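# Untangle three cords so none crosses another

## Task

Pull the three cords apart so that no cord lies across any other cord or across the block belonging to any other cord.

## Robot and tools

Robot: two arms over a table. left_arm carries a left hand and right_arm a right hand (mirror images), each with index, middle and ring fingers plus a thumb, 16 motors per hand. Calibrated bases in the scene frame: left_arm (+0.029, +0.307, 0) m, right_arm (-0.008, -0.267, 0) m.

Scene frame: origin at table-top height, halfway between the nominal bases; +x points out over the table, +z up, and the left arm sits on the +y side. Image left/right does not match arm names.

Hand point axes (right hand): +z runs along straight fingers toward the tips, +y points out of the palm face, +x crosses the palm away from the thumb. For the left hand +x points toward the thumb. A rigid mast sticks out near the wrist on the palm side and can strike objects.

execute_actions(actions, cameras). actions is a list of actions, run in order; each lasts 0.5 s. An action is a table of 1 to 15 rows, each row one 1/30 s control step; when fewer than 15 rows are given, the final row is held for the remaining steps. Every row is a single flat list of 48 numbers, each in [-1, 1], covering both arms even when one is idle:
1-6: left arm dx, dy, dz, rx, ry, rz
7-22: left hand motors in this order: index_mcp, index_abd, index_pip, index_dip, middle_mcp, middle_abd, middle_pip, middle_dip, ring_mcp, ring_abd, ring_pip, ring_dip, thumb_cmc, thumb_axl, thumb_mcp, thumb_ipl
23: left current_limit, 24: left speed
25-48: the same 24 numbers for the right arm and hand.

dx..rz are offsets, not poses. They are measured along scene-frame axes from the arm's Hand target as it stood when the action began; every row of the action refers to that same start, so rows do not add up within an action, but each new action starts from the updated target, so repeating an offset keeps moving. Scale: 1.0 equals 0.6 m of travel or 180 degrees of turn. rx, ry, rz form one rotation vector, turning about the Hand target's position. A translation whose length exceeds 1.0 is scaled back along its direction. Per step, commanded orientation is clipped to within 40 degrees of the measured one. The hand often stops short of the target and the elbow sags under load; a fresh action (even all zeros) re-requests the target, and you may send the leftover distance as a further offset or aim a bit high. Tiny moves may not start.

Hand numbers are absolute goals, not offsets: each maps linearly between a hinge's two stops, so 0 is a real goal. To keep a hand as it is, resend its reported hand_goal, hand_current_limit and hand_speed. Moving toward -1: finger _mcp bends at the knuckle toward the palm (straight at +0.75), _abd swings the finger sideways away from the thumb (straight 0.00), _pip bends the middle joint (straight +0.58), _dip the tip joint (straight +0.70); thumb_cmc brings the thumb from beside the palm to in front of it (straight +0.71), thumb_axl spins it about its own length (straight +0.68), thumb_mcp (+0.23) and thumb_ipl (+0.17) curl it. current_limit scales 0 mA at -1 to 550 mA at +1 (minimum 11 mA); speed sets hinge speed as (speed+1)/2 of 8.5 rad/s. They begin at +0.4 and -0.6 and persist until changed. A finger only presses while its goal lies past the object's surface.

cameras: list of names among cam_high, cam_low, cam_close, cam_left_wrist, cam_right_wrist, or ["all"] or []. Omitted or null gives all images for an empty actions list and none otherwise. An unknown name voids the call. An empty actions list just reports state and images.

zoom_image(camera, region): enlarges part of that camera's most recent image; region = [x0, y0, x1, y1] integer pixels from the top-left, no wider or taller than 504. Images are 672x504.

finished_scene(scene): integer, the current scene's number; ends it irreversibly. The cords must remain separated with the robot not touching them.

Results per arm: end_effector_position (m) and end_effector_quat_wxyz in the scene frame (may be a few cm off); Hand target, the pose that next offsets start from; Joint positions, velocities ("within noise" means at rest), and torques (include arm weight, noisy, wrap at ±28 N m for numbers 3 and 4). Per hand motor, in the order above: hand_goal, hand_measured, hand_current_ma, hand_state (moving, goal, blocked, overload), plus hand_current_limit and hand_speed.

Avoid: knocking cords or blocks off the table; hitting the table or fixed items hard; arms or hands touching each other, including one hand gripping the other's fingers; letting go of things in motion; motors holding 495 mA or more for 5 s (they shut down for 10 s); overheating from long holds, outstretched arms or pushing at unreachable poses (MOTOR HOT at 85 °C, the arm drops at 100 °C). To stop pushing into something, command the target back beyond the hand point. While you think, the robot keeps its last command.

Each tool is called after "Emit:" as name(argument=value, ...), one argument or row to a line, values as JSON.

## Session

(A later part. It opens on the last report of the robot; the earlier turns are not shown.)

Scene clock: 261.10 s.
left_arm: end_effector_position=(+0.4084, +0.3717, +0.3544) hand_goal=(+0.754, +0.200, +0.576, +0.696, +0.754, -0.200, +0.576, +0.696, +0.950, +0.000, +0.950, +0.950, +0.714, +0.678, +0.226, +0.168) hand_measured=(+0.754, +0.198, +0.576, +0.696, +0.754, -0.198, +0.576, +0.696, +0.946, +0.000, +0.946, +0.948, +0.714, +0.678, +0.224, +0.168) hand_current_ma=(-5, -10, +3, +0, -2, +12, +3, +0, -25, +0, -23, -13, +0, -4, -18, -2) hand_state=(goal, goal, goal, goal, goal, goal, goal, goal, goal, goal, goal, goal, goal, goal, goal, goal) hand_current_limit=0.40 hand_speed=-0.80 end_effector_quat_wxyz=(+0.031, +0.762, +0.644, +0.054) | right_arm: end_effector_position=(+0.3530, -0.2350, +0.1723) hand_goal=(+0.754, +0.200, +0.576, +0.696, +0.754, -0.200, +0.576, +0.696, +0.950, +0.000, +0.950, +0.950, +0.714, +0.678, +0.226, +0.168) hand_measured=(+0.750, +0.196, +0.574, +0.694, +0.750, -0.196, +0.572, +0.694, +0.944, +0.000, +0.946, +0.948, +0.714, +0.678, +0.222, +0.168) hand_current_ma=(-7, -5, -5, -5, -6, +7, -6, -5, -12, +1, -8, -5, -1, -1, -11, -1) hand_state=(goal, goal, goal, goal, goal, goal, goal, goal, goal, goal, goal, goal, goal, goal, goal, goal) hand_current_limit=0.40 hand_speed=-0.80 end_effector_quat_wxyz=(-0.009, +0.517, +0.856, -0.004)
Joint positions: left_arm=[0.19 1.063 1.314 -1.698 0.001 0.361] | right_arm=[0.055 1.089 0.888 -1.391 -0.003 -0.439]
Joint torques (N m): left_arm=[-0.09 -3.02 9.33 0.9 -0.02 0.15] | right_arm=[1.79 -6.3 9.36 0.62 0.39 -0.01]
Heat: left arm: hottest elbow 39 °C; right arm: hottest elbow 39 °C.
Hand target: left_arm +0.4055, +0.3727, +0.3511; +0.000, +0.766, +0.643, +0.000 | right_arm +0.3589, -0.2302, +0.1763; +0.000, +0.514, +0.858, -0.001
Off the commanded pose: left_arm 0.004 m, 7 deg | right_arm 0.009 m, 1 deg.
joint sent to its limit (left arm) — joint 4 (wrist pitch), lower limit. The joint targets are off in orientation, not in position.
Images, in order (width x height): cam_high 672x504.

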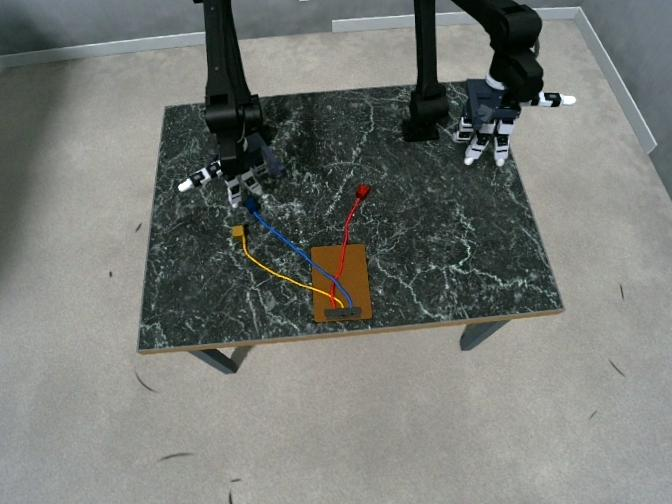

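Emit:
execute_actions(
  actions=[
    [[0,0,0,0,0,0,0.754,0.2,0.576,0.696,0.754,-0.2,0.576,0.696,0.95,0,0.95,0.95,0.714,0.678,0.226,0.168,0.4,-0.8,0.011,-0.01,-0.01,0,0,-0.044,0.754,0.2,0.576,0.696,0.754,-0.2,0.576,0.696,0.95,0,0.95,0.95,0.714,0.678,0.226,0.168,0.4,-0.8]],
    [[0,0,0,0,0,0,0.754,0.2,0.576,0.696,0.754,-0.2,0.576,0.696,0.95,0,0.95,0.95,0.714,0.678,0.226,0.168,0.4,-0.8,0,0,-0.048,0,0,0,0.754,0.2,0.576,0.696,0.754,-0.2,0.576,0.696,0.95,0,0.95,0.95,0.714,0.678,0.226,0.168,0.4,-0.8]],
  ],
  cameras=["cam_high"],
)

Emit:
zoom_image(
  camera="cam_high",
  region=[190, 130, 310, 250],
)

Scene clock: 274.53 s.
left_arm: end_effector_position=(+0.4084, +0.3717, +0.3544) hand_goal=(+0.754, +0.200, +0.576, +0.696, +0.754, -0.200, +0.576, +0.696, +0.950, +0.000, +0.950, +0.950, +0.714, +0.678, +0.226, +0.168) hand_measured=(+0.754, +0.198, +0.576, +0.696, +0.754, -0.198, +0.576, +0.696, +0.946, +0.000, +0.946, +0.948, +0.714, +0.678, +0.224, +0.168) hand_current_ma=(-5, -10, +3, +0, -2, +12, +3, +0, -25, +0, -23, -13, +0, -4, -18, -2) hand_state=(goal, goal, goal, goal, goal, goal, goal, goal, goal, goal, goal, goal, goal, goal, goal, goal) hand_current_limit=0.40 hand_speed=-0.80 end_effector_quat_wxyz=(+0.031, +0.762, +0.644, +0.054) | right_arm: end_effector_position=(+0.3604, -0.2413, +0.1394) hand_goal=(+0.754, +0.200, +0.576, +0.696, +0.754, -0.200, +0.576, +0.696, +0.950, +0.000, +0.950, +0.950, +0.714, +0.678, +0.226, +0.168) hand_measured=(+0.750, +0.196, +0.574, +0.694, +0.750, -0.196, +0.572, +0.694, +0.944, +0.000, +0.946, +0.948, +0.714, +0.678, +0.222, +0.168) hand_current_ma=(-7, -5, -5, -5, -6, +7, -6, -5, -12, +1, -8, -5, -1, -1, -11, -1) hand_state=(goal, goal, goal, goal, goal, goal, goal, goal, goal, goal, goal, goal, goal, goal, goal, goal) hand_current_limit=0.40 hand_speed=-0.80 end_effector_quat_wxyz=(-0.007, +0.575, +0.818, -0.004)
Joint positions: left_arm=[0.19 1.063 1.314 -1.698 0.001 0.361] | right_arm=[0.075 1.127 0.826 -1.286 -0.003 -0.28]
Joint torques (N m): left_arm=[-0.62 -2.32 9.33 0.85 0 0.18] | right_arm=[1.79 -6.36 8.85 0.75 0.4 -0.02]
Heat: left arm: hottest elbow 39 °C; right arm: hottest elbow 39 °C.
Hand target: left_arm +0.4055, +0.3727, +0.3511; +0.000, +0.766, +0.643, +0.000 | right_arm +0.3655, -0.2363, +0.1415; +0.000, +0.572, +0.820, -0.001
Off the commanded pose: left_arm 0.004 m, 7 deg | right_arm 0.007 m, 1 deg.
joint sent to its limit (left arm) — joint 4 (wrist pitch), lower limit. The joint targets are off in orientation, not in position.
Images, in order (width x height): cam_high 672x504.

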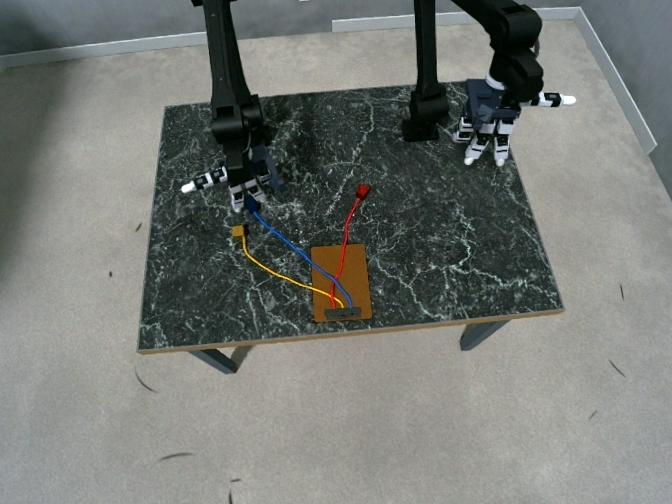

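Scaled by 4.200 from the camera's 672x504 image, which has a finer 960x720 frame.

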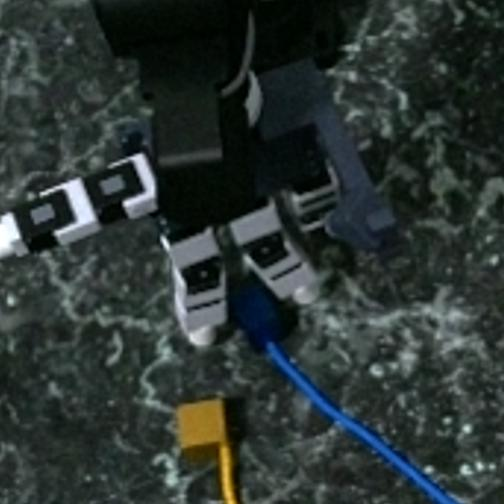

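Emit:
execute_actions(
  actions=[
    [[0,0,0,0,0,0,0.754,0.2,0.576,0.696,0.754,-0.2,0.576,0.696,0.95,0,0.95,0.95,0.714,0.678,0.226,0.168,0.4,-0.8,0.003,0,0,0,0,0,0.754,0.0,0.576,0.696,0.754,0.0,0.576,0.696,0.95,0,0.95,0.95,0.714,0.678,0.226,0.168,0.6,-0.75]],
    [[0,0,0,0,0,0,0.754,0.2,0.576,0.696,0.754,-0.2,0.576,0.696,0.95,0,0.95,0.95,0.714,0.678,0.226,0.168,0.4,-0.8,0,0,0,0,0,0,0.754,-0.12,0.576,0.696,0.754,0.12,0.576,0.696,0.95,0,0.95,0.95,0.714,0.678,0.226,0.168,0.6,-0.75]],
    [[0,0,0,0,0,0,0.754,0.2,0.576,0.696,0.754,-0.2,0.576,0.696,0.95,0,0.95,0.95,0.714,0.678,0.226,0.168,0.4,-0.8,0,0,0,0,0,0,0.754,-0.12,0.576,0.696,0.754,0.12,0.576,0.696,0.95,0,0.95,0.95,0.714,0.678,0.226,0.168,0.6,-0.75]],
    [[0,0,0,0,0,0,0.754,0.2,0.576,0.696,0.754,-0.2,0.576,0.696,0.95,0,0.95,0.95,0.714,0.678,0.226,0.168,0.4,-0.8,0.017,0,0.083,0,0,0,0.754,-0.12,0.576,0.696,0.754,0.12,0.576,0.696,0.95,0,0.95,0.95,0.714,0.678,0.226,0.168,0.6,-0.8]],
    [[0,0,0,0,0,0,0.754,0.2,0.576,0.696,0.754,-0.2,0.576,0.696,0.95,0,0.95,0.95,0.714,0.678,0.226,0.168,0.4,-0.8,0.02,0,0.08,0,0,0,0.754,-0.12,0.576,0.696,0.754,0.12,0.576,0.696,0.95,0,0.95,0.95,0.714,0.678,0.226,0.168,0.6,-0.8]],
  ],
  cameras=["cam_close","cam_low"],
)

Scene clock: 295.17 s.
left_arm: end_effector_position=(+0.4084, +0.3717, +0.3544) hand_goal=(+0.754, +0.200, +0.576, +0.696, +0.754, -0.200, +0.576, +0.696, +0.950, +0.000, +0.950, +0.950, +0.714, +0.678, +0.226, +0.168) hand_measured=(+0.754, +0.198, +0.576, +0.696, +0.754, -0.198, +0.576, +0.696, +0.946, +0.000, +0.946, +0.948, +0.714, +0.678, +0.224, +0.168) hand_current_ma=(-5, -10, +3, +0, -2, +12, +3, +0, -25, +0, -23, -13, +0, -4, -18, -2) hand_state=(goal, goal, goal, goal, goal, goal, goal, goal, goal, goal, goal, goal, goal, goal, goal, goal) hand_current_limit=0.40 hand_speed=-0.80 end_effector_quat_wxyz=(+0.031, +0.762, +0.644, +0.054) | right_arm: end_effector_position=(+0.3771, -0.2403, +0.2164) hand_goal=(+0.754, -0.120, +0.576, +0.696, +0.754, +0.120, +0.576, +0.696, +0.950, +0.000, +0.950, +0.950, +0.714, +0.678, +0.226, +0.168) hand_measured=(+0.756, +0.006, +0.576, +0.696, +0.746, +0.000, +0.572, +0.694, +0.944, +0.000, +0.946, +0.948, +0.714, +0.678, +0.222, +0.168) hand_current_ma=(+3, +435, +1, -1, -19, -412, -7, -5, -12, +1, -8, -5, -1, -1, -11, -1) hand_state=(goal, blocked, goal, goal, goal, blocked, goal, goal, goal, goal, goal, goal, goal, goal, goal, goal) hand_current_limit=0.60 hand_speed=-0.80 end_effector_quat_wxyz=(-0.015, +0.575, +0.818, -0.011)
Joint positions: left_arm=[0.19 1.063 1.314 -1.698 0.001 0.361] | right_arm=[0.075 1.145 1.05 -1.513 -0.003 -0.28]
Joint torques (N m): left_arm=[-0.32 -2.96 9.32 0.96 0.03 0.09] | right_arm=[1.32 -7.06 13.26 -0.51 0.39 -0.07]
Heat: left arm: hottest elbow 39 °C; right arm: hottest elbow 39 °C.
Hand target: left_arm +0.4055, +0.3727, +0.3511; +0.000, +0.766, +0.643, +0.000 | right_arm +0.3895, -0.2363, +0.2394; +0.000, +0.572, +0.820, +0.000
Off the commanded pose: left_arm 0.004 m, 7 deg | right_arm 0.026 m, 2 deg.
joint sent to its limit (left arm) — joint 4 (wrist pitch), lower limit. The joint targets are off in orientation, not in position.
Images, in order (width x height): cam_low 672x504, cam_close 672x504.

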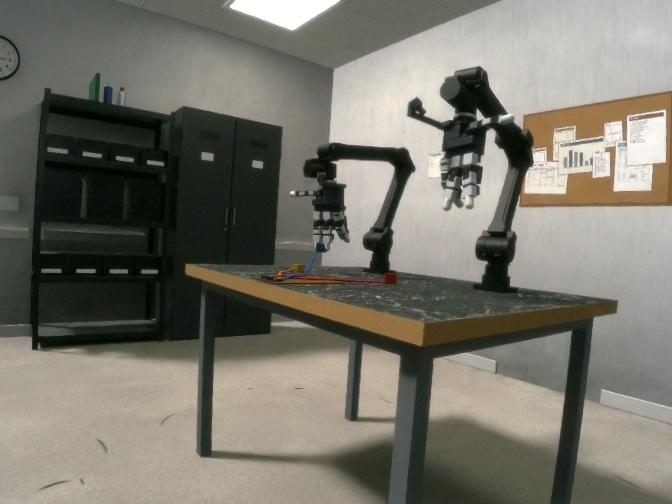

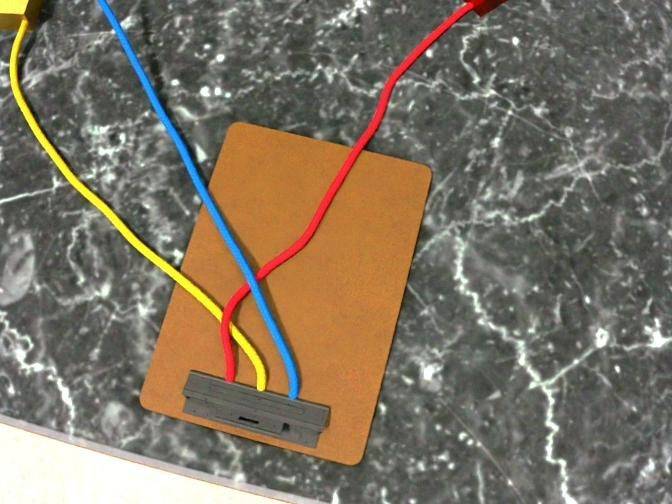

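Emit:
execute_actions(
  actions=[
    [[0,0,0,0,0,0,0.754,0.2,0.576,0.696,0.754,-0.2,0.576,0.696,0.95,0,0.95,0.95,0.714,0.678,0.226,0.168,0.4,-0.8,0.009,0.103,0,0,0,-0.033,0.754,-0.12,0.576,0.696,0.754,0.12,0.576,0.696,0.95,0,0.95,0.95,0.714,0.678,0.226,0.168,0.6,-0.8]],
    [[0,0,0,0,0,0,0.754,0.2,0.576,0.696,0.754,-0.2,0.576,0.696,0.95,0,0.95,0.95,0.714,0.678,0.226,0.168,0.4,-0.8,0.009,0.103,0,0,0,-0.034,0.754,-0.12,0.576,0.696,0.754,0.12,0.576,0.696,0.95,0,0.95,0.95,0.714,0.678,0.226,0.168,0.6,-0.8]],
    [[0,0,0,0,0,0,0.754,0.2,0.576,0.696,0.754,-0.2,0.576,0.696,0.95,0,0.95,0.95,0.714,0.678,0.226,0.168,0.4,-0.8,0.007,0.109,0.01,0,0,-0.045,0.754,-0.12,0.576,0.696,0.754,0.12,0.576,0.696,0.95,0,0.95,0.95,0.714,0.678,0.226,0.168,0.6,-0.8]],
    [[0,0,0,0,0,0,0.754,0.2,0.576,0.696,0.754,-0.2,0.576,0.696,0.95,0,0.95,0.95,0.714,0.678,0.226,0.168,0.4,-0.8,0.007,0.109,0,0,0,-0.045,0.754,-0.12,0.576,0.696,0.754,0.12,0.576,0.696,0.95,0,0.95,0.95,0.714,0.678,0.226,0.168,0.6,-0.8]],
    [[0,0,0,0,0,0,0.754,0.2,0.576,0.696,0.754,-0.2,0.576,0.696,0.95,0,0.95,0.95,0.714,0.678,0.226,0.168,0.4,-0.8,-0.0125,0.0725,0,0,0,-0.033,0.754,-0.12,0.576,0.696,0.754,0.12,0.576,0.696,0.95,0,0.95,0.95,0.714,0.678,0.226,0.168,0.6,-0.8]],
    [[0,0,0,0,0,0,0.754,0.2,0.576,0.696,0.754,-0.2,0.576,0.696,0.95,0,0.95,0.95,0.714,0.678,0.226,0.168,0.4,-0.8,-0.0125,0.0725,0,0,0,-0.033,0.754,-0.12,0.576,0.696,0.754,0.12,0.576,0.696,0.95,0,0.95,0.95,0.714,0.678,0.226,0.168,0.6,-0.8]],
    [[0,0,0,0,0,0,0.754,0.2,0.576,0.696,0.754,-0.2,0.576,0.696,0.95,0,0.95,0.95,0.714,0.678,0.226,0.168,0.4,-0.8,-0.047,0.0475,0,0,0,-0.022,0.754,-0.12,0.576,0.696,0.754,0.12,0.576,0.696,0.95,0,0.95,0.95,0.714,0.678,0.226,0.168,0.6,-0.8]],
    [[0,0,0,0,0,0,0.754,0.2,0.576,0.696,0.754,-0.2,0.576,0.696,0.95,0,0.95,0.95,0.714,0.678,0.226,0.168,0.4,-0.8,-0.047,0.0475,0,0,0,-0.022,0.754,-0.12,0.576,0.696,0.754,0.12,0.576,0.696,0.95,0,0.95,0.95,0.714,0.678,0.226,0.168,0.6,-0.8]],
  ],
  cameras=["cam_close","cam_low","cam_high"],
)

Emit:
zoom_image(
  camera="cam_high",
  region=[290, 120, 450, 280],
)

Scene clock: 315.13 s.
left_arm: end_effector_position=(+0.4084, +0.3717, +0.3544) hand_goal=(+0.754, +0.200, +0.576, +0.696, +0.754, -0.200, +0.576, +0.696, +0.950, +0.000, +0.950, +0.950, +0.714, +0.678, +0.226, +0.168) hand_measured=(+0.754, +0.198, +0.576, +0.696, +0.754, -0.198, +0.576, +0.696, +0.946, +0.000, +0.946, +0.948, +0.714, +0.678, +0.224, +0.168) hand_current_ma=(-5, -10, +3, +0, -2, +12, +3, +0, -25, +0, -23, -13, +0, -4, -18, -2) hand_state=(goal, goal, goal, goal, goal, goal, goal, goal, goal, goal, goal, goal, goal, goal, goal, goal) hand_current_limit=0.40 hand_speed=-0.80 end_effector_quat_wxyz=(+0.031, +0.762, +0.644, +0.054) | right_arm: end_effector_position=(+0.3588, +0.1227, +0.2235) hand_goal=(+0.754, -0.120, +0.576, +0.696, +0.754, +0.120, +0.576, +0.696, +0.950, +0.000, +0.950, +0.950, +0.714, +0.678, +0.226, +0.168) hand_measured=(+0.760, +0.006, +0.580, +0.696, +0.744, +0.004, +0.572, +0.694, +0.946, +0.000, +0.946, +0.948, +0.714, +0.678, +0.222, +0.168) hand_current_ma=(+17, +435, +7, +1, -26, -399, -9, -5, -11, +1, -8, -5, +0, -1, -12, -1) hand_state=(goal, blocked, goal, goal, goal, blocked, goal, goal, goal, goal, goal, goal, goal, goal, goal, goal) hand_current_limit=0.60 hand_speed=-0.80 end_effector_quat_wxyz=(+0.006, +0.833, +0.553, -0.020)
Joint positions: left_arm=[0.19 1.063 1.314 -1.698 0.001 0.361] | right_arm=[0.99 1.769 1.723 -1.567 -0.005 1.378]
Joint torques (N m): left_arm=[-0.32 -3.02 9.17 0.96 0.01 0.16] | right_arm=[0.67 -16.85 9.06 -0.14 0.27 -0.09]
Heat: left arm: hottest elbow 39 °C; right arm: hottest elbow 41 °C.
Hand target: left_arm +0.4055, +0.3727, +0.3511; +0.000, +0.766, +0.643, +0.000 | right_arm +0.3593, +0.1235, +0.2248; +0.005, +0.833, +0.553, -0.019 (last step not sent: back at the drive's target)
Off the commanded pose: left_arm 0.004 m, 7 deg | right_arm 0.050 m, 6 deg.
joint sent to its limit (left arm) — joint 4 (wrist pitch), lower limit. The joint targets are off in orientation, not in position.
pose unreachable (right arm): on one or more control steps of this call, first in action 7 (counted from 0), this arm could not follow its commanded pose, so it was not sent that pose on those steps. It may still have moved: this result reports where it is.
cause: moving toward the commanded pose would bring a part of the arm too close to another arm (a part of this arm just beyond joint 4 (wrist pitch) and a part of the left arm just beyond its joint 6 (wrist roll), 27 mm apart when this arm was first held).
Images, in order (width x height): cam_high 672x504, cam_low 672x504, cam_close 672x504.

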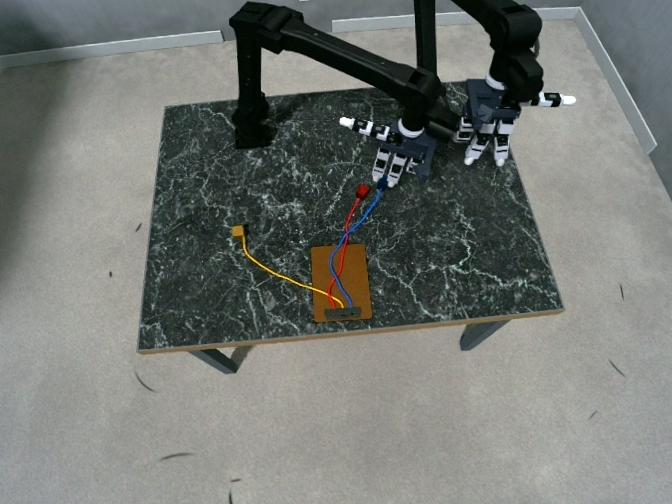

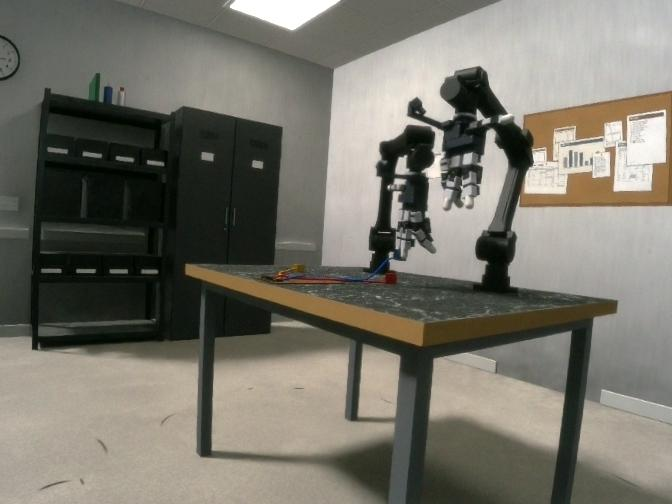

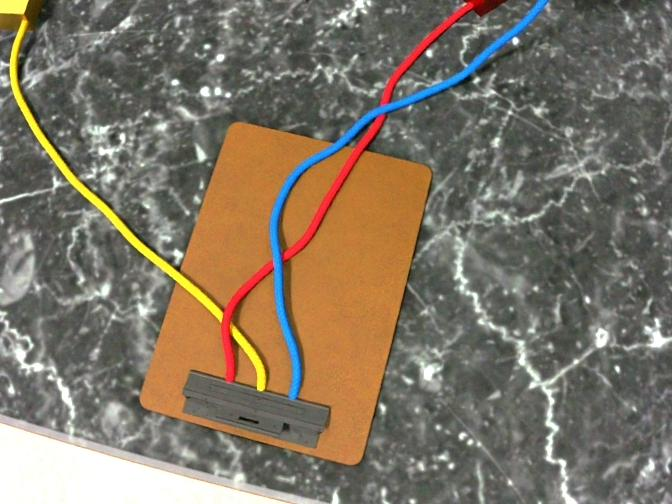

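Scaled by 3.150 from the camera's 672x504 image, which has a finer 960x720 frame.

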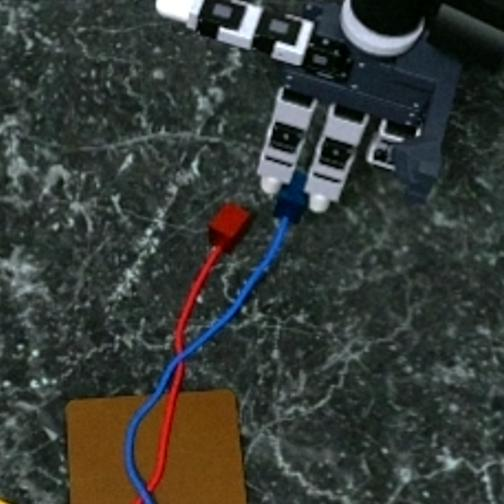

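Emit:
execute_actions(
  actions=[
    [[0,0.15,0,0,0,0,0.754,0.2,0.576,0.696,0.754,-0.2,0.576,0.696,0.95,0,0.95,0.95,0.714,0.678,0.226,0.168,0.4,-0.8,0,0,0,0,0,0,0.754,-0.12,0.576,0.696,0.754,0.12,0.576,0.696,0.95,0,0.95,0.95,0.714,0.678,0.226,0.168,0.6,-0.8]],
    [[0,0.15,0,0,0,0,0.754,0.2,0.576,0.696,0.754,-0.2,0.576,0.696,0.95,0,0.95,0.95,0.714,0.678,0.226,0.168,0.4,-0.8,0,0,0,0,0,0,0.754,-0.12,0.576,0.696,0.754,0.12,0.576,0.696,0.95,0,0.95,0.95,0.714,0.678,0.226,0.168,0.6,-0.8]],
    [[0,0.03,0,0,0,0,0.754,0.2,0.576,0.696,0.754,-0.2,0.576,0.696,0.95,0,0.95,0.95,0.714,0.678,0.226,0.168,0.4,-0.8,0,0.06,0,0.0043,-0.0045,-0.028,0.754,-0.12,0.576,0.696,0.754,0.12,0.576,0.696,0.95,0,0.95,0.95,0.714,0.678,0.226,0.168,0.6,-0.8]],
    [[0,0,0,0,0,0,0.754,0.2,0.576,0.696,0.754,-0.2,0.576,0.696,0.95,0,0.95,0.95,0.714,0.678,0.226,0.168,0.4,-0.8,-0.009,0.052,0,0.0043,-0.0045,-0.028,0.754,-0.12,0.576,0.696,0.754,0.12,0.576,0.696,0.95,0,0.95,0.95,0.714,0.678,0.226,0.168,0.6,-0.8]],
    [[0,0,0,0,0,0,0.754,0.2,0.576,0.696,0.754,-0.2,0.576,0.696,0.95,0,0.95,0.95,0.714,0.678,0.226,0.168,0.4,-0.8,0,0,-0.06,0,0,0,0.754,-0.12,0.576,0.696,0.754,0.12,0.576,0.696,0.95,0,0.95,0.95,0.714,0.678,0.226,0.168,0.6,-0.8]],
  ],
  cameras=["cam_close","cam_low","cam_high"],
)

Emit:
zoom_image(
  camera="cam_high",
  region=[290, 120, 450, 280],
)

Scene clock: 333.23 s.
left_arm: end_effector_position=(+0.3956, +0.5605, +0.3222) hand_goal=(+0.754, +0.200, +0.576, +0.696, +0.754, -0.200, +0.576, +0.696, +0.950, +0.000, +0.950, +0.950, +0.714, +0.678, +0.226, +0.168) hand_measured=(+0.754, +0.198, +0.576, +0.696, +0.754, -0.198, +0.576, +0.696, +0.946, +0.000, +0.946, +0.948, +0.714, +0.678, +0.224, +0.168) hand_current_ma=(-5, -10, +3, +0, -2, +9, +3, +0, -25, +0, -23, -13, +0, -4, -18, -2) hand_state=(goal, goal, goal, goal, goal, goal, goal, goal, goal, goal, goal, goal, goal, goal, goal, goal) hand_current_limit=0.40 hand_speed=-0.80 end_effector_quat_wxyz=(+0.003, +0.763, +0.647, +0.008) | right_arm: end_effector_position=(+0.3559, +0.1845, +0.1885) hand_goal=(+0.754, -0.120, +0.576, +0.696, +0.754, +0.120, +0.576, +0.696, +0.950, +0.000, +0.950, +0.950, +0.714, +0.678, +0.226, +0.168) hand_measured=(+0.762, +0.004, +0.580, +0.696, +0.744, +0.004, +0.572, +0.694, +0.946, +0.000, +0.946, +0.948, +0.714, +0.678, +0.222, +0.168) hand_current_ma=(+17, +434, +7, +1, -26, -399, -9, -5, -11, +1, -8, -5, +0, -1, -12, -1) hand_state=(goal, blocked, goal, goal, goal, blocked, goal, goal, goal, goal, goal, goal, goal, goal, goal, goal) hand_current_limit=0.60 hand_speed=-0.80 end_effector_quat_wxyz=(+0.002, +0.879, +0.478, -0.007)
Joint positions: left_arm=[0.722 1.309 1.451 -1.698 0.006 0.89] | right_arm=[1.047 1.941 1.881 -1.525 -0.004 1.612]
Joint torques (N m): left_arm=[-0.56 -5.77 16.09 0.9 0.09 0.16] | right_arm=[1.26 -19.19 9.17 0.28 0.39 -0.02]
Heat: left arm: hottest elbow 40 °C; right arm: hottest elbow 40 °C.
Hand target: left_arm +0.4056, +0.5707, +0.3513; +0.000, +0.766, +0.643, +0.000 | right_arm +0.3539, +0.1908, +0.1888; +0.000, +0.878, +0.478, +0.000
Off the commanded pose: left_arm 0.032 m, 1 deg | right_arm 0.007 m, 1 deg.
joint sent to its limit (left arm) — joint 4 (wrist pitch), lower limit. The joint targets are off in orientation, not in position.
Images, in order (width x height): cam_high 672x504, cam_low 672x504, cam_close 672x504.

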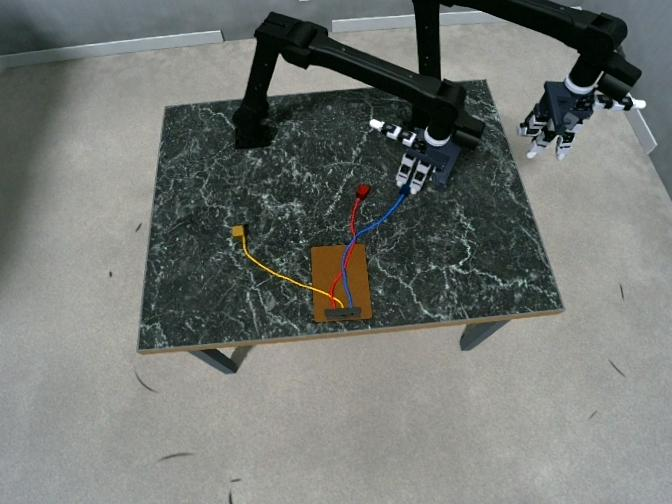

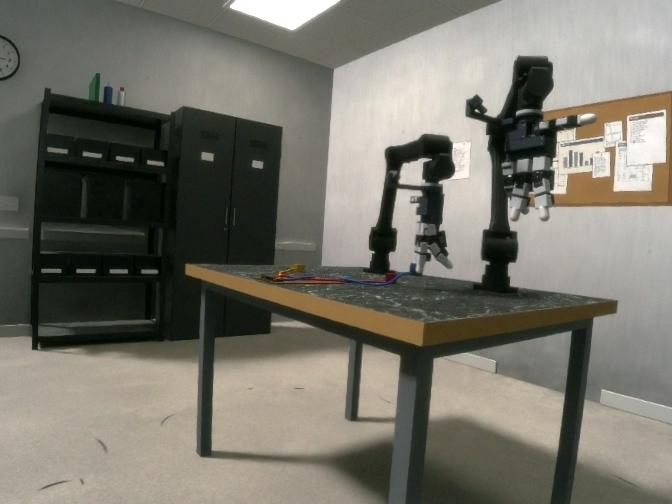

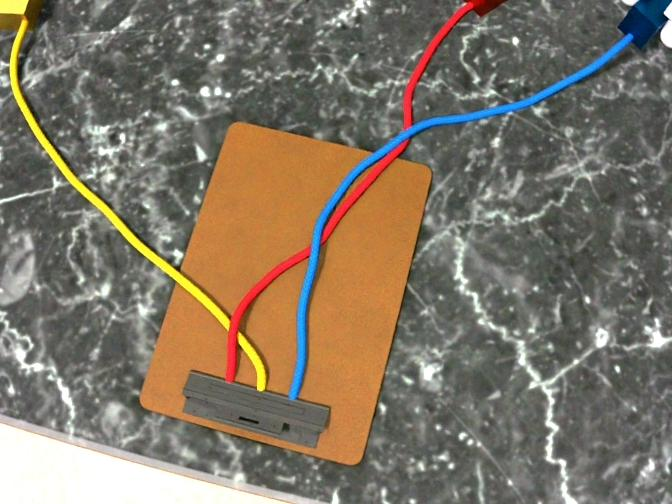

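Scaled by 3.150 from the camera's 672x504 image, which has a finer 960x720 frame.

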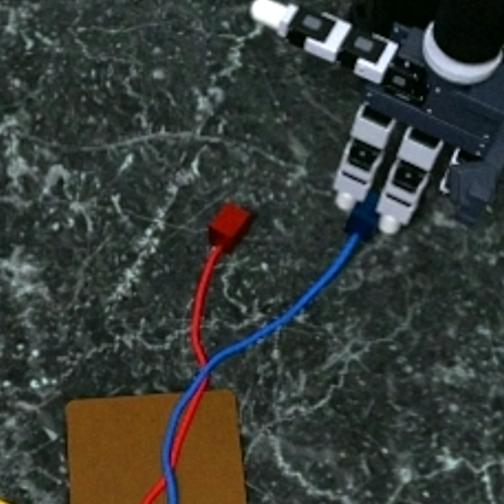

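Emit:
execute_actions(
  actions=[
    [[0,0,0,0,0,0,0.754,0.2,0.576,0.696,0.754,-0.2,0.576,0.696,0.95,0,0.95,0.95,0.714,0.678,0.226,0.168,0.4,-0.8,-0.01,0.01,-0.03,0,0,0,0.754,-0.12,0.576,0.696,0.754,0.12,0.576,0.696,0.95,0,0.95,0.95,0.714,0.678,0.226,0.168,0.6,-0.8]],
    [[0,0,0,0,0,0,0.754,0.2,0.576,0.696,0.754,-0.2,0.576,0.696,0.95,0,0.95,0.95,0.714,0.678,0.226,0.168,0.4,-0.8,0,0,-0.025,0,0,0,0.754,-0.12,0.576,0.696,0.754,0.12,0.576,0.696,0.95,0,0.95,0.95,0.714,0.678,0.226,0.168,0.6,-0.8]],
    [[0,0,0,0,0,0,0.754,0.2,0.576,0.696,0.754,-0.2,0.576,0.696,0.95,0,0.95,0.95,0.714,0.678,0.226,0.168,0.4,-0.8,0,0,-0.01,0,0,0,0.754,-0.12,0.576,0.696,0.754,0.12,0.576,0.696,0.95,0,0.95,0.95,0.714,0.678,0.226,0.168,0.6,-0.8]],
  ],
  cameras=["cam_low"],
)

Emit:
zoom_image(
  camera="cam_low",
  region=[350, 200, 490, 340],
)

Scene clock: 343.03 s.
left_arm: end_effector_position=(+0.3956, +0.5605, +0.3222) hand_goal=(+0.754, +0.200, +0.576, +0.696, +0.754, -0.200, +0.576, +0.696, +0.950, +0.000, +0.950, +0.950, +0.714, +0.678, +0.226, +0.168) hand_measured=(+0.754, +0.198, +0.576, +0.696, +0.754, -0.198, +0.576, +0.696, +0.946, +0.000, +0.946, +0.948, +0.714, +0.678, +0.224, +0.168) hand_current_ma=(-5, -10, +3, +0, -2, +9, +3, +0, -25, +0, -23, -13, +0, -4, -18, -2) hand_state=(goal, goal, goal, goal, goal, goal, goal, goal, goal, goal, goal, goal, goal, goal, goal, goal) hand_current_limit=0.40 hand_speed=-0.80 end_effector_quat_wxyz=(+0.003, +0.763, +0.647, +0.008) | right_arm: end_effector_position=(+0.3530, +0.1884, +0.1508) hand_goal=(+0.754, -0.120, +0.576, +0.696, +0.754, +0.120, +0.576, +0.696, +0.950, +0.000, +0.950, +0.950, +0.714, +0.678, +0.226, +0.168) hand_measured=(+0.762, +0.004, +0.580, +0.696, +0.744, +0.004, +0.572, +0.694, +0.946, +0.000, +0.946, +0.948, +0.714, +0.678, +0.222, +0.168) hand_current_ma=(+17, +434, +7, +1, -26, -399, -9, -5, -11, +1, -8, -5, +0, -1, -12, -1) hand_state=(goal, blocked, goal, goal, goal, blocked, goal, goal, goal, goal, goal, goal, goal, goal, goal, goal) hand_current_limit=0.60 hand_speed=-0.80 end_effector_quat_wxyz=(+0.001, +0.880, +0.475, -0.006)
Joint positions: left_arm=[0.722 1.309 1.451 -1.698 0.006 0.89] | right_arm=[1.055 1.958 1.807 -1.432 -0.004 1.625]
Joint torques (N m): left_arm=[-0.85 -5.71 16.13 0.76 0.1 0.12] | right_arm=[1.73 -19.08 8.96 0.43 0.39 -0.01]
Heat: left arm: hottest elbow 44 °C; right arm: hottest elbow 40 °C.
Hand target: left_arm +0.4056, +0.5707, +0.3513; +0.000, +0.766, +0.643, +0.000 | right_arm +0.3480, +0.1968, +0.1498; +0.000, +0.878, +0.478, +0.000
Off the commanded pose: left_arm 0.032 m, 1 deg | right_arm 0.010 m, 1 deg.
joint sent to its limit (left arm) — joint 4 (wrist pitch), lower limit. The joint targets are off in orientation, not in position.
Images, in order (width x height): cam_low 672x504.

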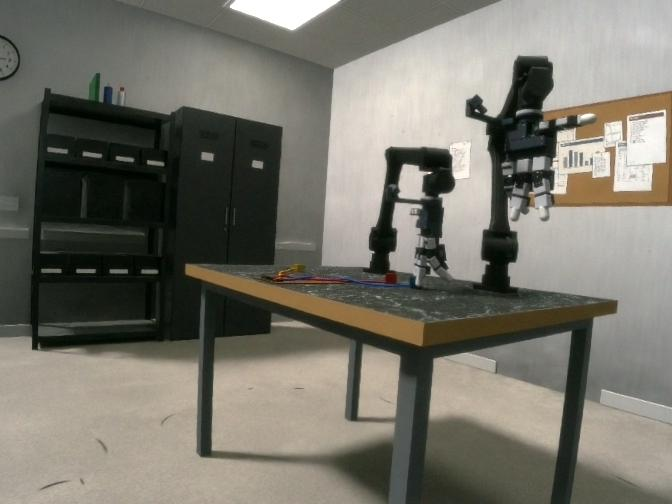

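Scaled by 3.600 from the camera's 672x504 image, which has a finer 960x720 frame.

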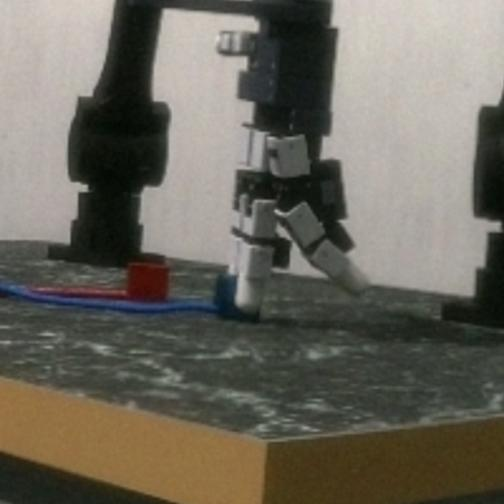

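Emit:
execute_actions(
  actions=[
    [[0,0,0,0,0,0,0.754,0.2,0.576,0.696,0.754,-0.2,0.576,0.696,0.95,0,0.95,0.95,0.714,0.678,0.226,0.168,0.4,-0.8,0,0,-0.006,0,0,0,0.754,-0.12,0.576,0.696,0.754,0.12,0.576,0.696,0.95,0,0.95,0.95,0.714,0.678,0.226,0.168,0.6,-0.8]],
    [[0,0,0,0,0,0,0.754,0.2,0.576,0.696,0.754,-0.2,0.576,0.696,0.95,0,0.95,0.95,0.714,0.678,0.226,0.168,0.4,-0.8,0,0,0,0,0,0,0.754,0.05,0.576,0.696,0.754,-0.05,0.576,0.696,0.95,0,0.95,0.95,0.714,0.678,0.226,0.168,0.6,-0.8]],
    [[0,0,0,0,0,0,0.754,0.2,0.576,0.696,0.754,-0.2,0.576,0.696,0.95,0,0.95,0.95,0.714,0.678,0.226,0.168,0.4,-0.8,0,0,0,0,0,0,0.754,0.2,0.576,0.696,0.754,-0.2,0.576,0.696,0.95,0,0.95,0.95,0.714,0.678,0.226,0.168,0.4,-0.75]],
    [[0,0,0,0,0,0,0.754,0.2,0.576,0.696,0.754,-0.2,0.576,0.696,0.95,0,0.95,0.95,0.714,0.678,0.226,0.168,0.4,-0.8,0.01,0.01,0.06,0,0,0,0.754,0.2,0.576,0.696,0.754,-0.2,0.576,0.696,0.95,0,0.95,0.95,0.714,0.678,0.226,0.168,0.4,-0.75]],
    [[0,0,0,0,0,0,0.754,0.2,0.576,0.696,0.754,-0.2,0.576,0.696,0.95,0,0.95,0.95,0.714,0.678,0.226,0.168,0.4,-0.8,0,0,0.1,0,0,0,0.754,0.2,0.576,0.696,0.754,-0.2,0.576,0.696,0.95,0,0.95,0.95,0.714,0.678,0.226,0.168,0.4,-0.75]],
  ],
  cameras=["cam_high","cam_close"],
)

Emit:
zoom_image(
  camera="cam_high",
  region=[310, 120, 450, 260],
)

Scene clock: 356.13 s.
left_arm: end_effector_position=(+0.3956, +0.5605, +0.3222) hand_goal=(+0.754, +0.200, +0.576, +0.696, +0.754, -0.200, +0.576, +0.696, +0.950, +0.000, +0.950, +0.950, +0.714, +0.678, +0.226, +0.168) hand_measured=(+0.754, +0.198, +0.576, +0.696, +0.754, -0.198, +0.576, +0.696, +0.946, +0.000, +0.946, +0.948, +0.714, +0.678, +0.224, +0.168) hand_current_ma=(-5, -10, +3, +0, -2, +9, +3, +0, -25, +0, -23, -13, +0, -4, -18, -2) hand_state=(goal, goal, goal, goal, goal, goal, goal, goal, goal, goal, goal, goal, goal, goal, goal, goal) hand_current_limit=0.40 hand_speed=-0.80 end_effector_quat_wxyz=(+0.003, +0.763, +0.647, +0.008) | right_arm: end_effector_position=(+0.3539, +0.1894, +0.2262) hand_goal=(+0.754, +0.200, +0.576, +0.696, +0.754, -0.200, +0.576, +0.696, +0.950, +0.000, +0.950, +0.950, +0.714, +0.678, +0.226, +0.168) hand_measured=(+0.756, +0.194, +0.578, +0.696, +0.750, -0.196, +0.572, +0.694, +0.946, +0.000, +0.946, +0.948, +0.714, +0.678, +0.222, +0.168) hand_current_ma=(+2, -11, +4, +1, -9, +7, -7, -5, -11, +1, -8, -5, +0, -1, -12, -1) hand_state=(goal, goal, goal, goal, goal, goal, goal, goal, goal, goal, goal, goal, goal, goal, goal, goal) hand_current_limit=0.40 hand_speed=-0.75 end_effector_quat_wxyz=(+0.008, +0.880, +0.475, -0.015)
Joint positions: left_arm=[0.722 1.309 1.451 -1.698 0.006 0.89] | right_arm=[1.055 1.967 2.017 -1.655 -0.002 1.626]
Joint torques (N m): left_arm=[-0.44 -5.25 16.06 0.81 0.06 0.14] | right_arm=[1.49 -18.96 13.26 -0.68 0.34 -0.05]
Heat: left arm: hottest elbow 47 °C; right arm: hottest elbow 40 °C.
Hand target: left_arm +0.4056, +0.5707, +0.3513; +0.000, +0.766, +0.643, +0.000 | right_arm +0.3539, +0.2028, +0.2422; +0.000, +0.878, +0.478, +0.000
Off the commanded pose: left_arm 0.032 m, 1 deg | right_arm 0.021 m, 2 deg.
joint sent to its limit (left arm) — joint 4 (wrist pitch), lower limit. The joint targets are off in orientation, not in position.
Images, in order (width x height): cam_high 672x504, cam_close 672x504.

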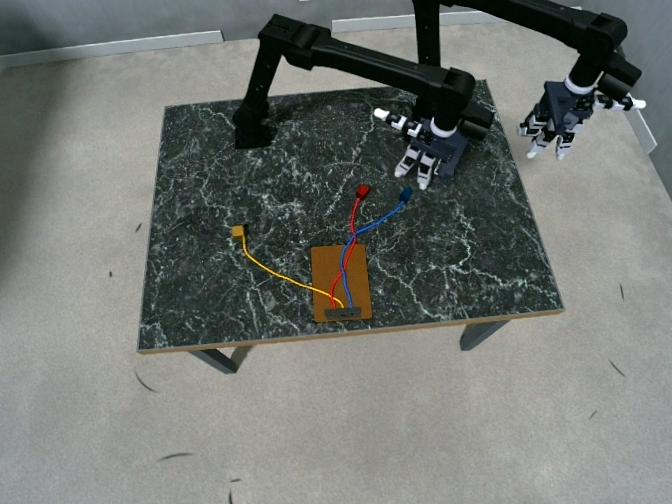

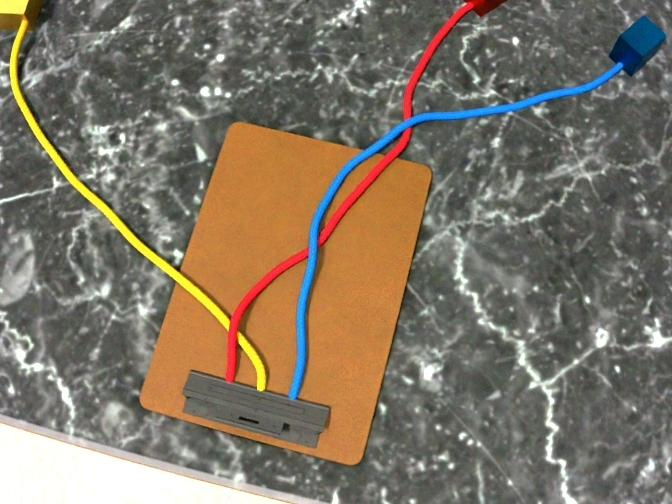

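Scaled by 3.600 from the camera's 672x504 image, which has a finer 960x720 frame.

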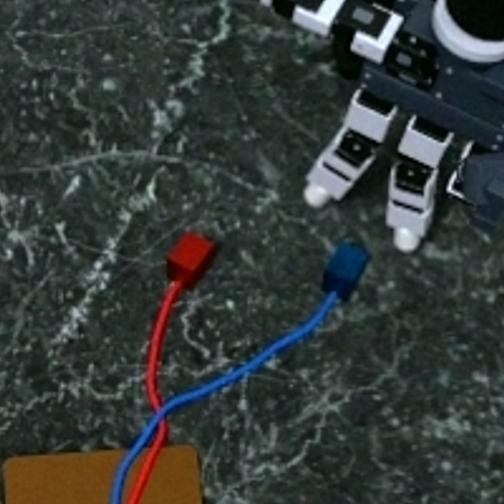

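Emit:
execute_actions(
  actions=[
    [[0,0,0,0,0,0,0.754,0.2,0.576,0.696,0.754,-0.2,0.576,0.696,0.95,0,0.95,0.95,0.714,0.678,0.226,0.168,0.4,-0.8,-0.017,-0.12,0,0,0,0.014,0.754,0.2,0.576,0.696,0.754,-0.2,0.576,0.696,0.95,0,0.95,0.95,0.714,0.678,0.226,0.168,0.4,-0.75]],
    [[0,0,0,0,0,0,0.754,0.2,0.576,0.696,0.754,-0.2,0.576,0.696,0.95,0,0.95,0.95,0.714,0.678,0.226,0.168,0.4,-0.8,-0.017,-0.119,0,0,0,0.014,0.754,0.2,0.576,0.696,0.754,-0.2,0.576,0.696,0.95,0,0.95,0.95,0.714,0.678,0.226,0.168,0.4,-0.75]],
    [[0,0,0,0,0,0,0.754,0.2,0.576,0.696,0.754,-0.2,0.576,0.696,0.95,0,0.95,0.95,0.714,0.678,0.226,0.168,0.4,-0.8,0,0,-0.11,0,0,0,0.754,0.2,0.576,0.696,0.754,-0.2,0.576,0.696,0.95,0,0.95,0.95,0.714,0.678,0.226,0.168,0.4,-0.75]],
  ],
  cameras=["cam_high"],
)

Emit:
zoom_image(
  camera="cam_high",
  region=[300, 120, 420, 240],
)

Scene clock: 371.70 s.
left_arm: end_effector_position=(+0.3956, +0.5605, +0.3222) hand_goal=(+0.754, +0.200, +0.576, +0.696, +0.754, -0.200, +0.576, +0.696, +0.950, +0.000, +0.950, +0.950, +0.714, +0.678, +0.226, +0.168) hand_measured=(+0.754, +0.198, +0.576, +0.696, +0.754, -0.198, +0.576, +0.696, +0.946, +0.000, +0.946, +0.948, +0.714, +0.678, +0.224, +0.168) hand_current_ma=(-5, -10, +3, +0, -2, +9, +3, +0, -25, +0, -23, -13, +0, -4, -18, -2) hand_state=(goal, goal, goal, goal, goal, goal, goal, goal, goal, goal, goal, goal, goal, goal, goal, goal) hand_current_limit=0.40 hand_speed=-0.80 end_effector_quat_wxyz=(+0.003, +0.763, +0.647, +0.008) | right_arm: end_effector_position=(+0.3269, +0.0565, +0.1702) hand_goal=(+0.754, +0.200, +0.576, +0.696, +0.754, -0.200, +0.576, +0.696, +0.950, +0.000, +0.950, +0.950, +0.714, +0.678, +0.226, +0.168) hand_measured=(+0.754, +0.196, +0.578, +0.696, +0.752, -0.198, +0.572, +0.694, +0.946, +0.000, +0.946, +0.948, +0.714, +0.678, +0.222, +0.168) hand_current_ma=(+1, -8, +4, +1, -5, +2, -6, -5, -11, +0, -8, -5, +0, -1, -12, -1) hand_state=(goal, goal, goal, goal, goal, goal, goal, goal, goal, goal, goal, goal, goal, goal, goal, goal) hand_current_limit=0.40 hand_speed=-0.75 end_effector_quat_wxyz=(+0.006, +0.857, +0.516, -0.013)
Joint positions: left_arm=[0.722 1.309 1.451 -1.698 0.006 0.89] | right_arm=[0.968 1.611 1.376 -1.365 0.001 1.445]
Joint torques (N m): left_arm=[-0.67 -5.42 16.03 0.68 0.07 0.12] | right_arm=[0.09 -14.86 9.2 0.46 0.25 -0.14]
Heat: left arm: hottest elbow 50 °C; right arm: hottest elbow 39 °C.
Hand target: left_arm +0.4056, +0.5707, +0.3513; +0.000, +0.766, +0.643, +0.000 | right_arm +0.3335, +0.0594, +0.1761; +0.000, +0.857, +0.516, +0.000
Off the commanded pose: left_arm 0.032 m, 1 deg | right_arm 0.009 m, 2 deg.
joint sent to its limit (left arm) — joint 4 (wrist pitch), lower limit. The joint targets are off in orientation, not in position.
Images, in order (width x height): cam_high 672x504.

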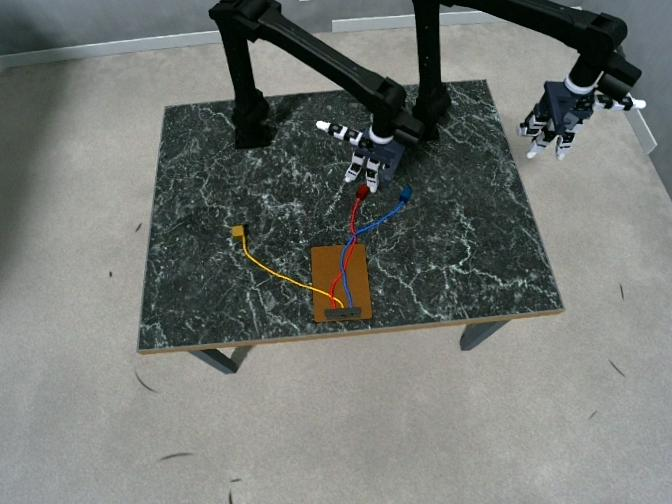

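Scaled by 4.200 from the camera's 672x504 image, which has a finer 960x720 frame.

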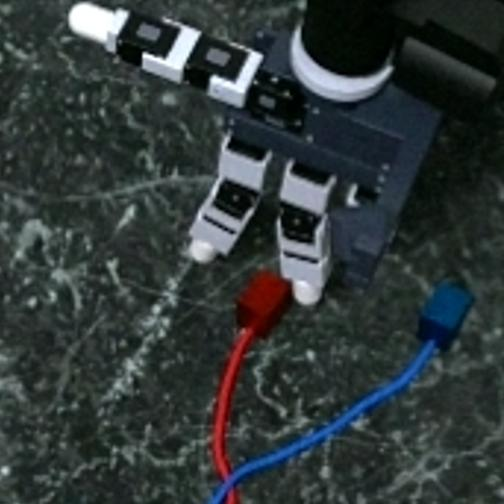

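Emit:
execute_actions(
  actions=[
    [[0,0,0,0,0,0,0.754,0.2,0.576,0.696,0.754,-0.2,0.576,0.696,0.95,0,0.95,0.95,0.714,0.678,0.226,0.168,0.4,-0.8,0.010,0.014,-0.01,0,0,0,0.754,0.2,0.576,0.696,0.754,-0.2,0.576,0.696,0.95,0,0.95,0.95,0.714,0.678,0.226,0.168,0.4,-0.75]],
    [[0,0,0,0,0,0,0.754,0.2,0.576,0.696,0.754,-0.2,0.576,0.696,0.95,0,0.95,0.95,0.714,0.678,0.226,0.168,0.4,-0.8,0,0,-0.045,0,0,0,0.754,0.2,0.576,0.696,0.754,-0.2,0.576,0.696,0.95,0,0.95,0.95,0.714,0.678,0.226,0.168,0.4,-0.75]],
  ],
  cameras=["cam_high"],
)

Emit:
zoom_image(
  camera="cam_high",
  region=[300, 120, 420, 240],
)

Scene clock: 382.07 s.
left_arm: end_effector_position=(+0.3956, +0.5605, +0.3222) hand_goal=(+0.754, +0.200, +0.576, +0.696, +0.754, -0.200, +0.576, +0.696, +0.950, +0.000, +0.950, +0.950, +0.714, +0.678, +0.226, +0.168) hand_measured=(+0.754, +0.198, +0.576, +0.696, +0.754, -0.198, +0.576, +0.696, +0.946, +0.000, +0.946, +0.948, +0.714, +0.678, +0.224, +0.168) hand_current_ma=(-5, -10, +3, +0, -2, +9, +3, +0, -25, +0, -23, -13, +0, -4, -18, -2) hand_state=(goal, goal, goal, goal, goal, goal, goal, goal, goal, goal, goal, goal, goal, goal, goal, goal) hand_current_limit=0.40 hand_speed=-0.80 end_effector_quat_wxyz=(+0.003, +0.763, +0.647, +0.008) | right_arm: end_effector_position=(+0.3338, +0.0663, +0.1444) hand_goal=(+0.754, +0.200, +0.576, +0.696, +0.754, -0.200, +0.576, +0.696, +0.950, +0.000, +0.950, +0.950, +0.714, +0.678, +0.226, +0.168) hand_measured=(+0.754, +0.196, +0.578, +0.696, +0.752, -0.198, +0.572, +0.694, +0.946, +0.000, +0.946, +0.948, +0.714, +0.678, +0.222, +0.168) hand_current_ma=(+1, -8, +4, +1, -5, +2, -6, -5, -11, +0, -8, -5, +0, -1, -12, -1) hand_state=(goal, goal, goal, goal, goal, goal, goal, goal, goal, goal, goal, goal, goal, goal, goal, goal) hand_current_limit=0.40 hand_speed=-0.75 end_effector_quat_wxyz=(+0.003, +0.857, +0.516, -0.005)
Joint positions: left_arm=[0.722 1.309 1.451 -1.698 0.006 0.89] | right_arm=[0.968 1.647 1.352 -1.287 0.001 1.444]
Joint torques (N m): left_arm=[-0.09 -5.83 15.98 0.72 0.09 0.15] | right_arm=[0.15 -14.56 8.59 0.47 0.24 -0.16]
Heat: left arm: hottest elbow 51 °C; right arm: hottest elbow 40 °C.
Hand target: left_arm +0.4056, +0.5707, +0.3513; +0.000, +0.766, +0.643, +0.000 | right_arm +0.3395, +0.0678, +0.1431; +0.000, +0.857, +0.516, +0.000
Off the commanded pose: left_arm 0.032 m, 1 deg | right_arm 0.006 m, 1 deg.
joint sent to its limit (left arm) — joint 4 (wrist pitch), lower limit. The joint targets are off in orientation, not in position.
Images, in order (width x height): cam_high 672x504.

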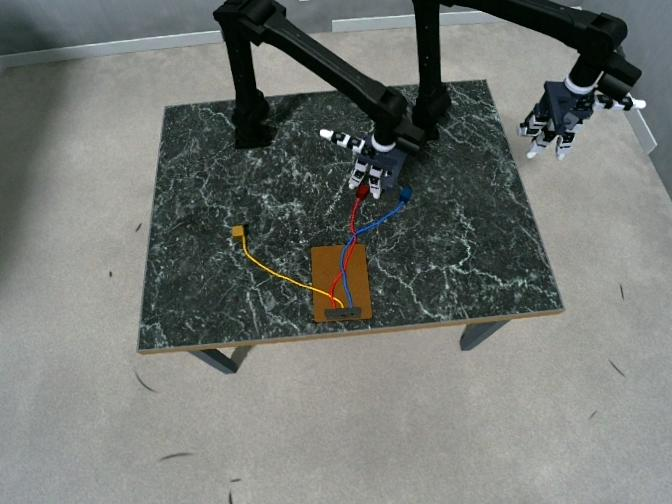

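Scaled by 4.200 from the camera's 672x504 image, which has a finer 960x720 frame.

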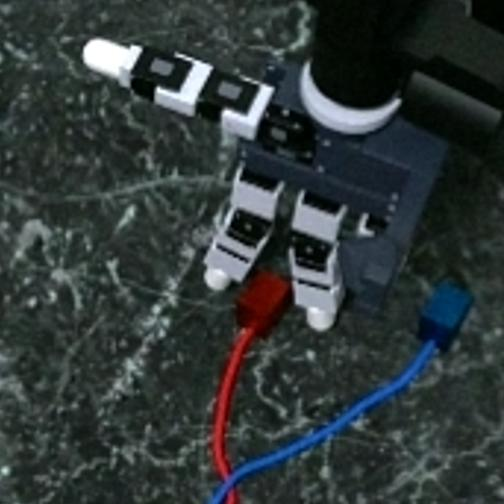

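Emit:
execute_actions(
  actions=[
    [[0,0,0,0,0,0,0.754,0.2,0.576,0.696,0.754,-0.2,0.576,0.696,0.95,0,0.95,0.95,0.714,0.678,0.226,0.168,0.4,-0.8,0,0,0,0,0,0,0.754,0.0,0.576,0.696,0.754,0.0,0.576,0.696,0.95,0,0.95,0.95,0.714,0.678,0.226,0.168,0.6,-0.75]],
    [[0,0,0,0,0,0,0.754,0.2,0.576,0.696,0.754,-0.2,0.576,0.696,0.95,0,0.95,0.95,0.714,0.678,0.226,0.168,0.4,-0.8,0,0,0,0,0,0,0.754,-0.12,0.576,0.696,0.754,0.12,0.576,0.696,0.95,0,0.95,0.95,0.714,0.678,0.226,0.168,0.6,-0.75]],
    [[0,0,0,0,0,0,0.754,0.2,0.576,0.696,0.754,-0.2,0.576,0.696,0.95,0,0.95,0.95,0.714,0.678,0.226,0.168,0.4,-0.8,0,0,0,0,0,0,0.754,-0.12,0.576,0.696,0.754,0.12,0.576,0.696,0.95,0,0.95,0.95,0.714,0.678,0.226,0.168,0.6,-0.75]],
    [[0,0,0,0,0,0,0.754,0.2,0.576,0.696,0.754,-0.2,0.576,0.696,0.95,0,0.95,0.95,0.714,0.678,0.226,0.168,0.4,-0.8,0,0,0.083,0,0,0,0.754,-0.12,0.576,0.696,0.754,0.12,0.576,0.696,0.95,0,0.95,0.95,0.714,0.678,0.226,0.168,0.6,-0.8]],
    [[0,0,0,0,0,0,0.754,0.2,0.576,0.696,0.754,-0.2,0.576,0.696,0.95,0,0.95,0.95,0.714,0.678,0.226,0.168,0.4,-0.8,0,-0.01,0.085,0,0,0,0.754,-0.12,0.576,0.696,0.754,0.12,0.576,0.696,0.95,0,0.95,0.95,0.714,0.678,0.226,0.168,0.6,-0.8]],
    [[0,0,0,0,0,0,0.754,0.2,0.576,0.696,0.754,-0.2,0.576,0.696,0.95,0,0.95,0.95,0.714,0.678,0.226,0.168,0.4,-0.8,-0.01,-0.0725,0,0,0,0.053,0.754,-0.12,0.576,0.696,0.754,0.12,0.576,0.696,0.95,0,0.95,0.95,0.714,0.678,0.226,0.168,0.6,-0.8]],
    [[0,0,0,0,0,0,0.754,0.2,0.576,0.696,0.754,-0.2,0.576,0.696,0.95,0,0.95,0.95,0.714,0.678,0.226,0.168,0.4,-0.8,-0.01,-0.0725,0,0,0,0.053,0.754,-0.12,0.576,0.696,0.754,0.12,0.576,0.696,0.95,0,0.95,0.95,0.714,0.678,0.226,0.168,0.6,-0.8]],
  ],
  cameras=["cam_high","cam_close","cam_low"],
)

Scene clock: 403.27 s.
left_arm: end_effector_position=(+0.3956, +0.5605, +0.3222) hand_goal=(+0.754, +0.200, +0.576, +0.696, +0.754, -0.200, +0.576, +0.696, +0.950, +0.000, +0.950, +0.950, +0.714, +0.678, +0.226, +0.168) hand_measured=(+0.754, +0.198, +0.576, +0.696, +0.754, -0.198, +0.576, +0.696, +0.946, +0.000, +0.946, +0.948, +0.714, +0.678, +0.224, +0.168) hand_current_ma=(-5, -10, +3, +0, -2, +9, +3, +0, -25, +0, -23, -13, +0, -4, -18, -2) hand_state=(goal, goal, goal, goal, goal, goal, goal, goal, goal, goal, goal, goal, goal, goal, goal, goal) hand_current_limit=0.40 hand_speed=-0.80 end_effector_quat_wxyz=(+0.003, +0.763, +0.647, +0.008) | right_arm: end_effector_position=(+0.3244, -0.0216, +0.2391) hand_goal=(+0.754, -0.120, +0.576, +0.696, +0.754, +0.120, +0.576, +0.696, +0.950, +0.000, +0.950, +0.950, +0.714, +0.678, +0.226, +0.168) hand_measured=(+0.738, -0.010, +0.570, +0.694, +0.766, -0.012, +0.584, +0.698, +0.946, +0.000, +0.946, +0.948, +0.714, +0.678, +0.222, +0.168) hand_current_ma=(-47, +370, -16, -2, +30, -440, +16, +4, -11, +0, -8, -5, +0, -1, -12, -1) hand_state=(goal, blocked, goal, goal, goal, blocked, goal, goal, goal, goal, goal, goal, goal, goal, goal, goal) hand_current_limit=0.60 hand_speed=-0.80 end_effector_quat_wxyz=(+0.003, +0.758, +0.652, -0.005)
Joint positions: left_arm=[0.722 1.309 1.451 -1.698 0.006 0.89] | right_arm=[0.852 1.332 1.259 -1.507 0.004 0.992]
Joint torques (N m): left_arm=[-0.56 -5.66 16.02 0.9 0.06 0.14] | right_arm=[-0.26 -10.87 9.28 -0.17 0.17 -0.15]
Heat: left arm: hottest elbow 53 °C; right arm: hottest elbow 39 °C.
Hand target: left_arm +0.4056, +0.5707, +0.3513; +0.000, +0.766, +0.643, +0.000 | right_arm +0.3275, -0.0251, +0.2439; +0.000, +0.759, +0.651, +0.000
Off the commanded pose: left_arm 0.032 m, 1 deg | right_arm 0.007 m, 1 deg.
joint sent to its limit (left arm) — joint 4 (wrist pitch), lower limit. The joint targets are off in orientation, not in position.
Images, in order (width x height): cam_high 672x504, cam_low 672x504, cam_close 672x504.

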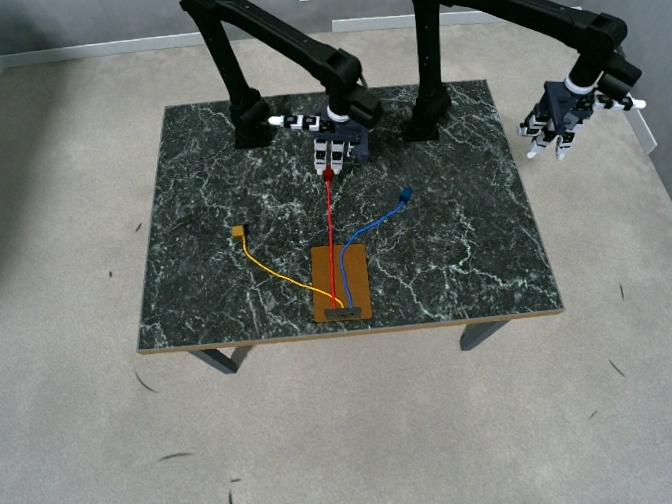

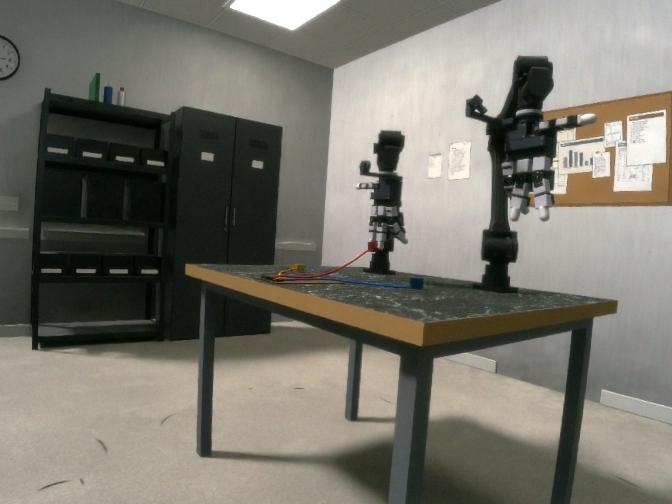

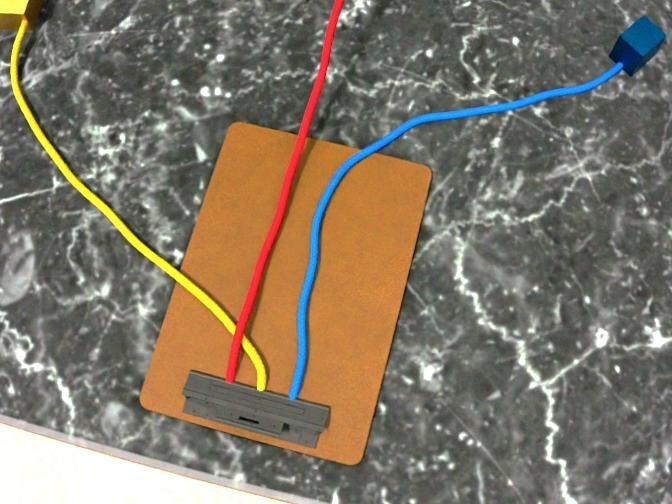

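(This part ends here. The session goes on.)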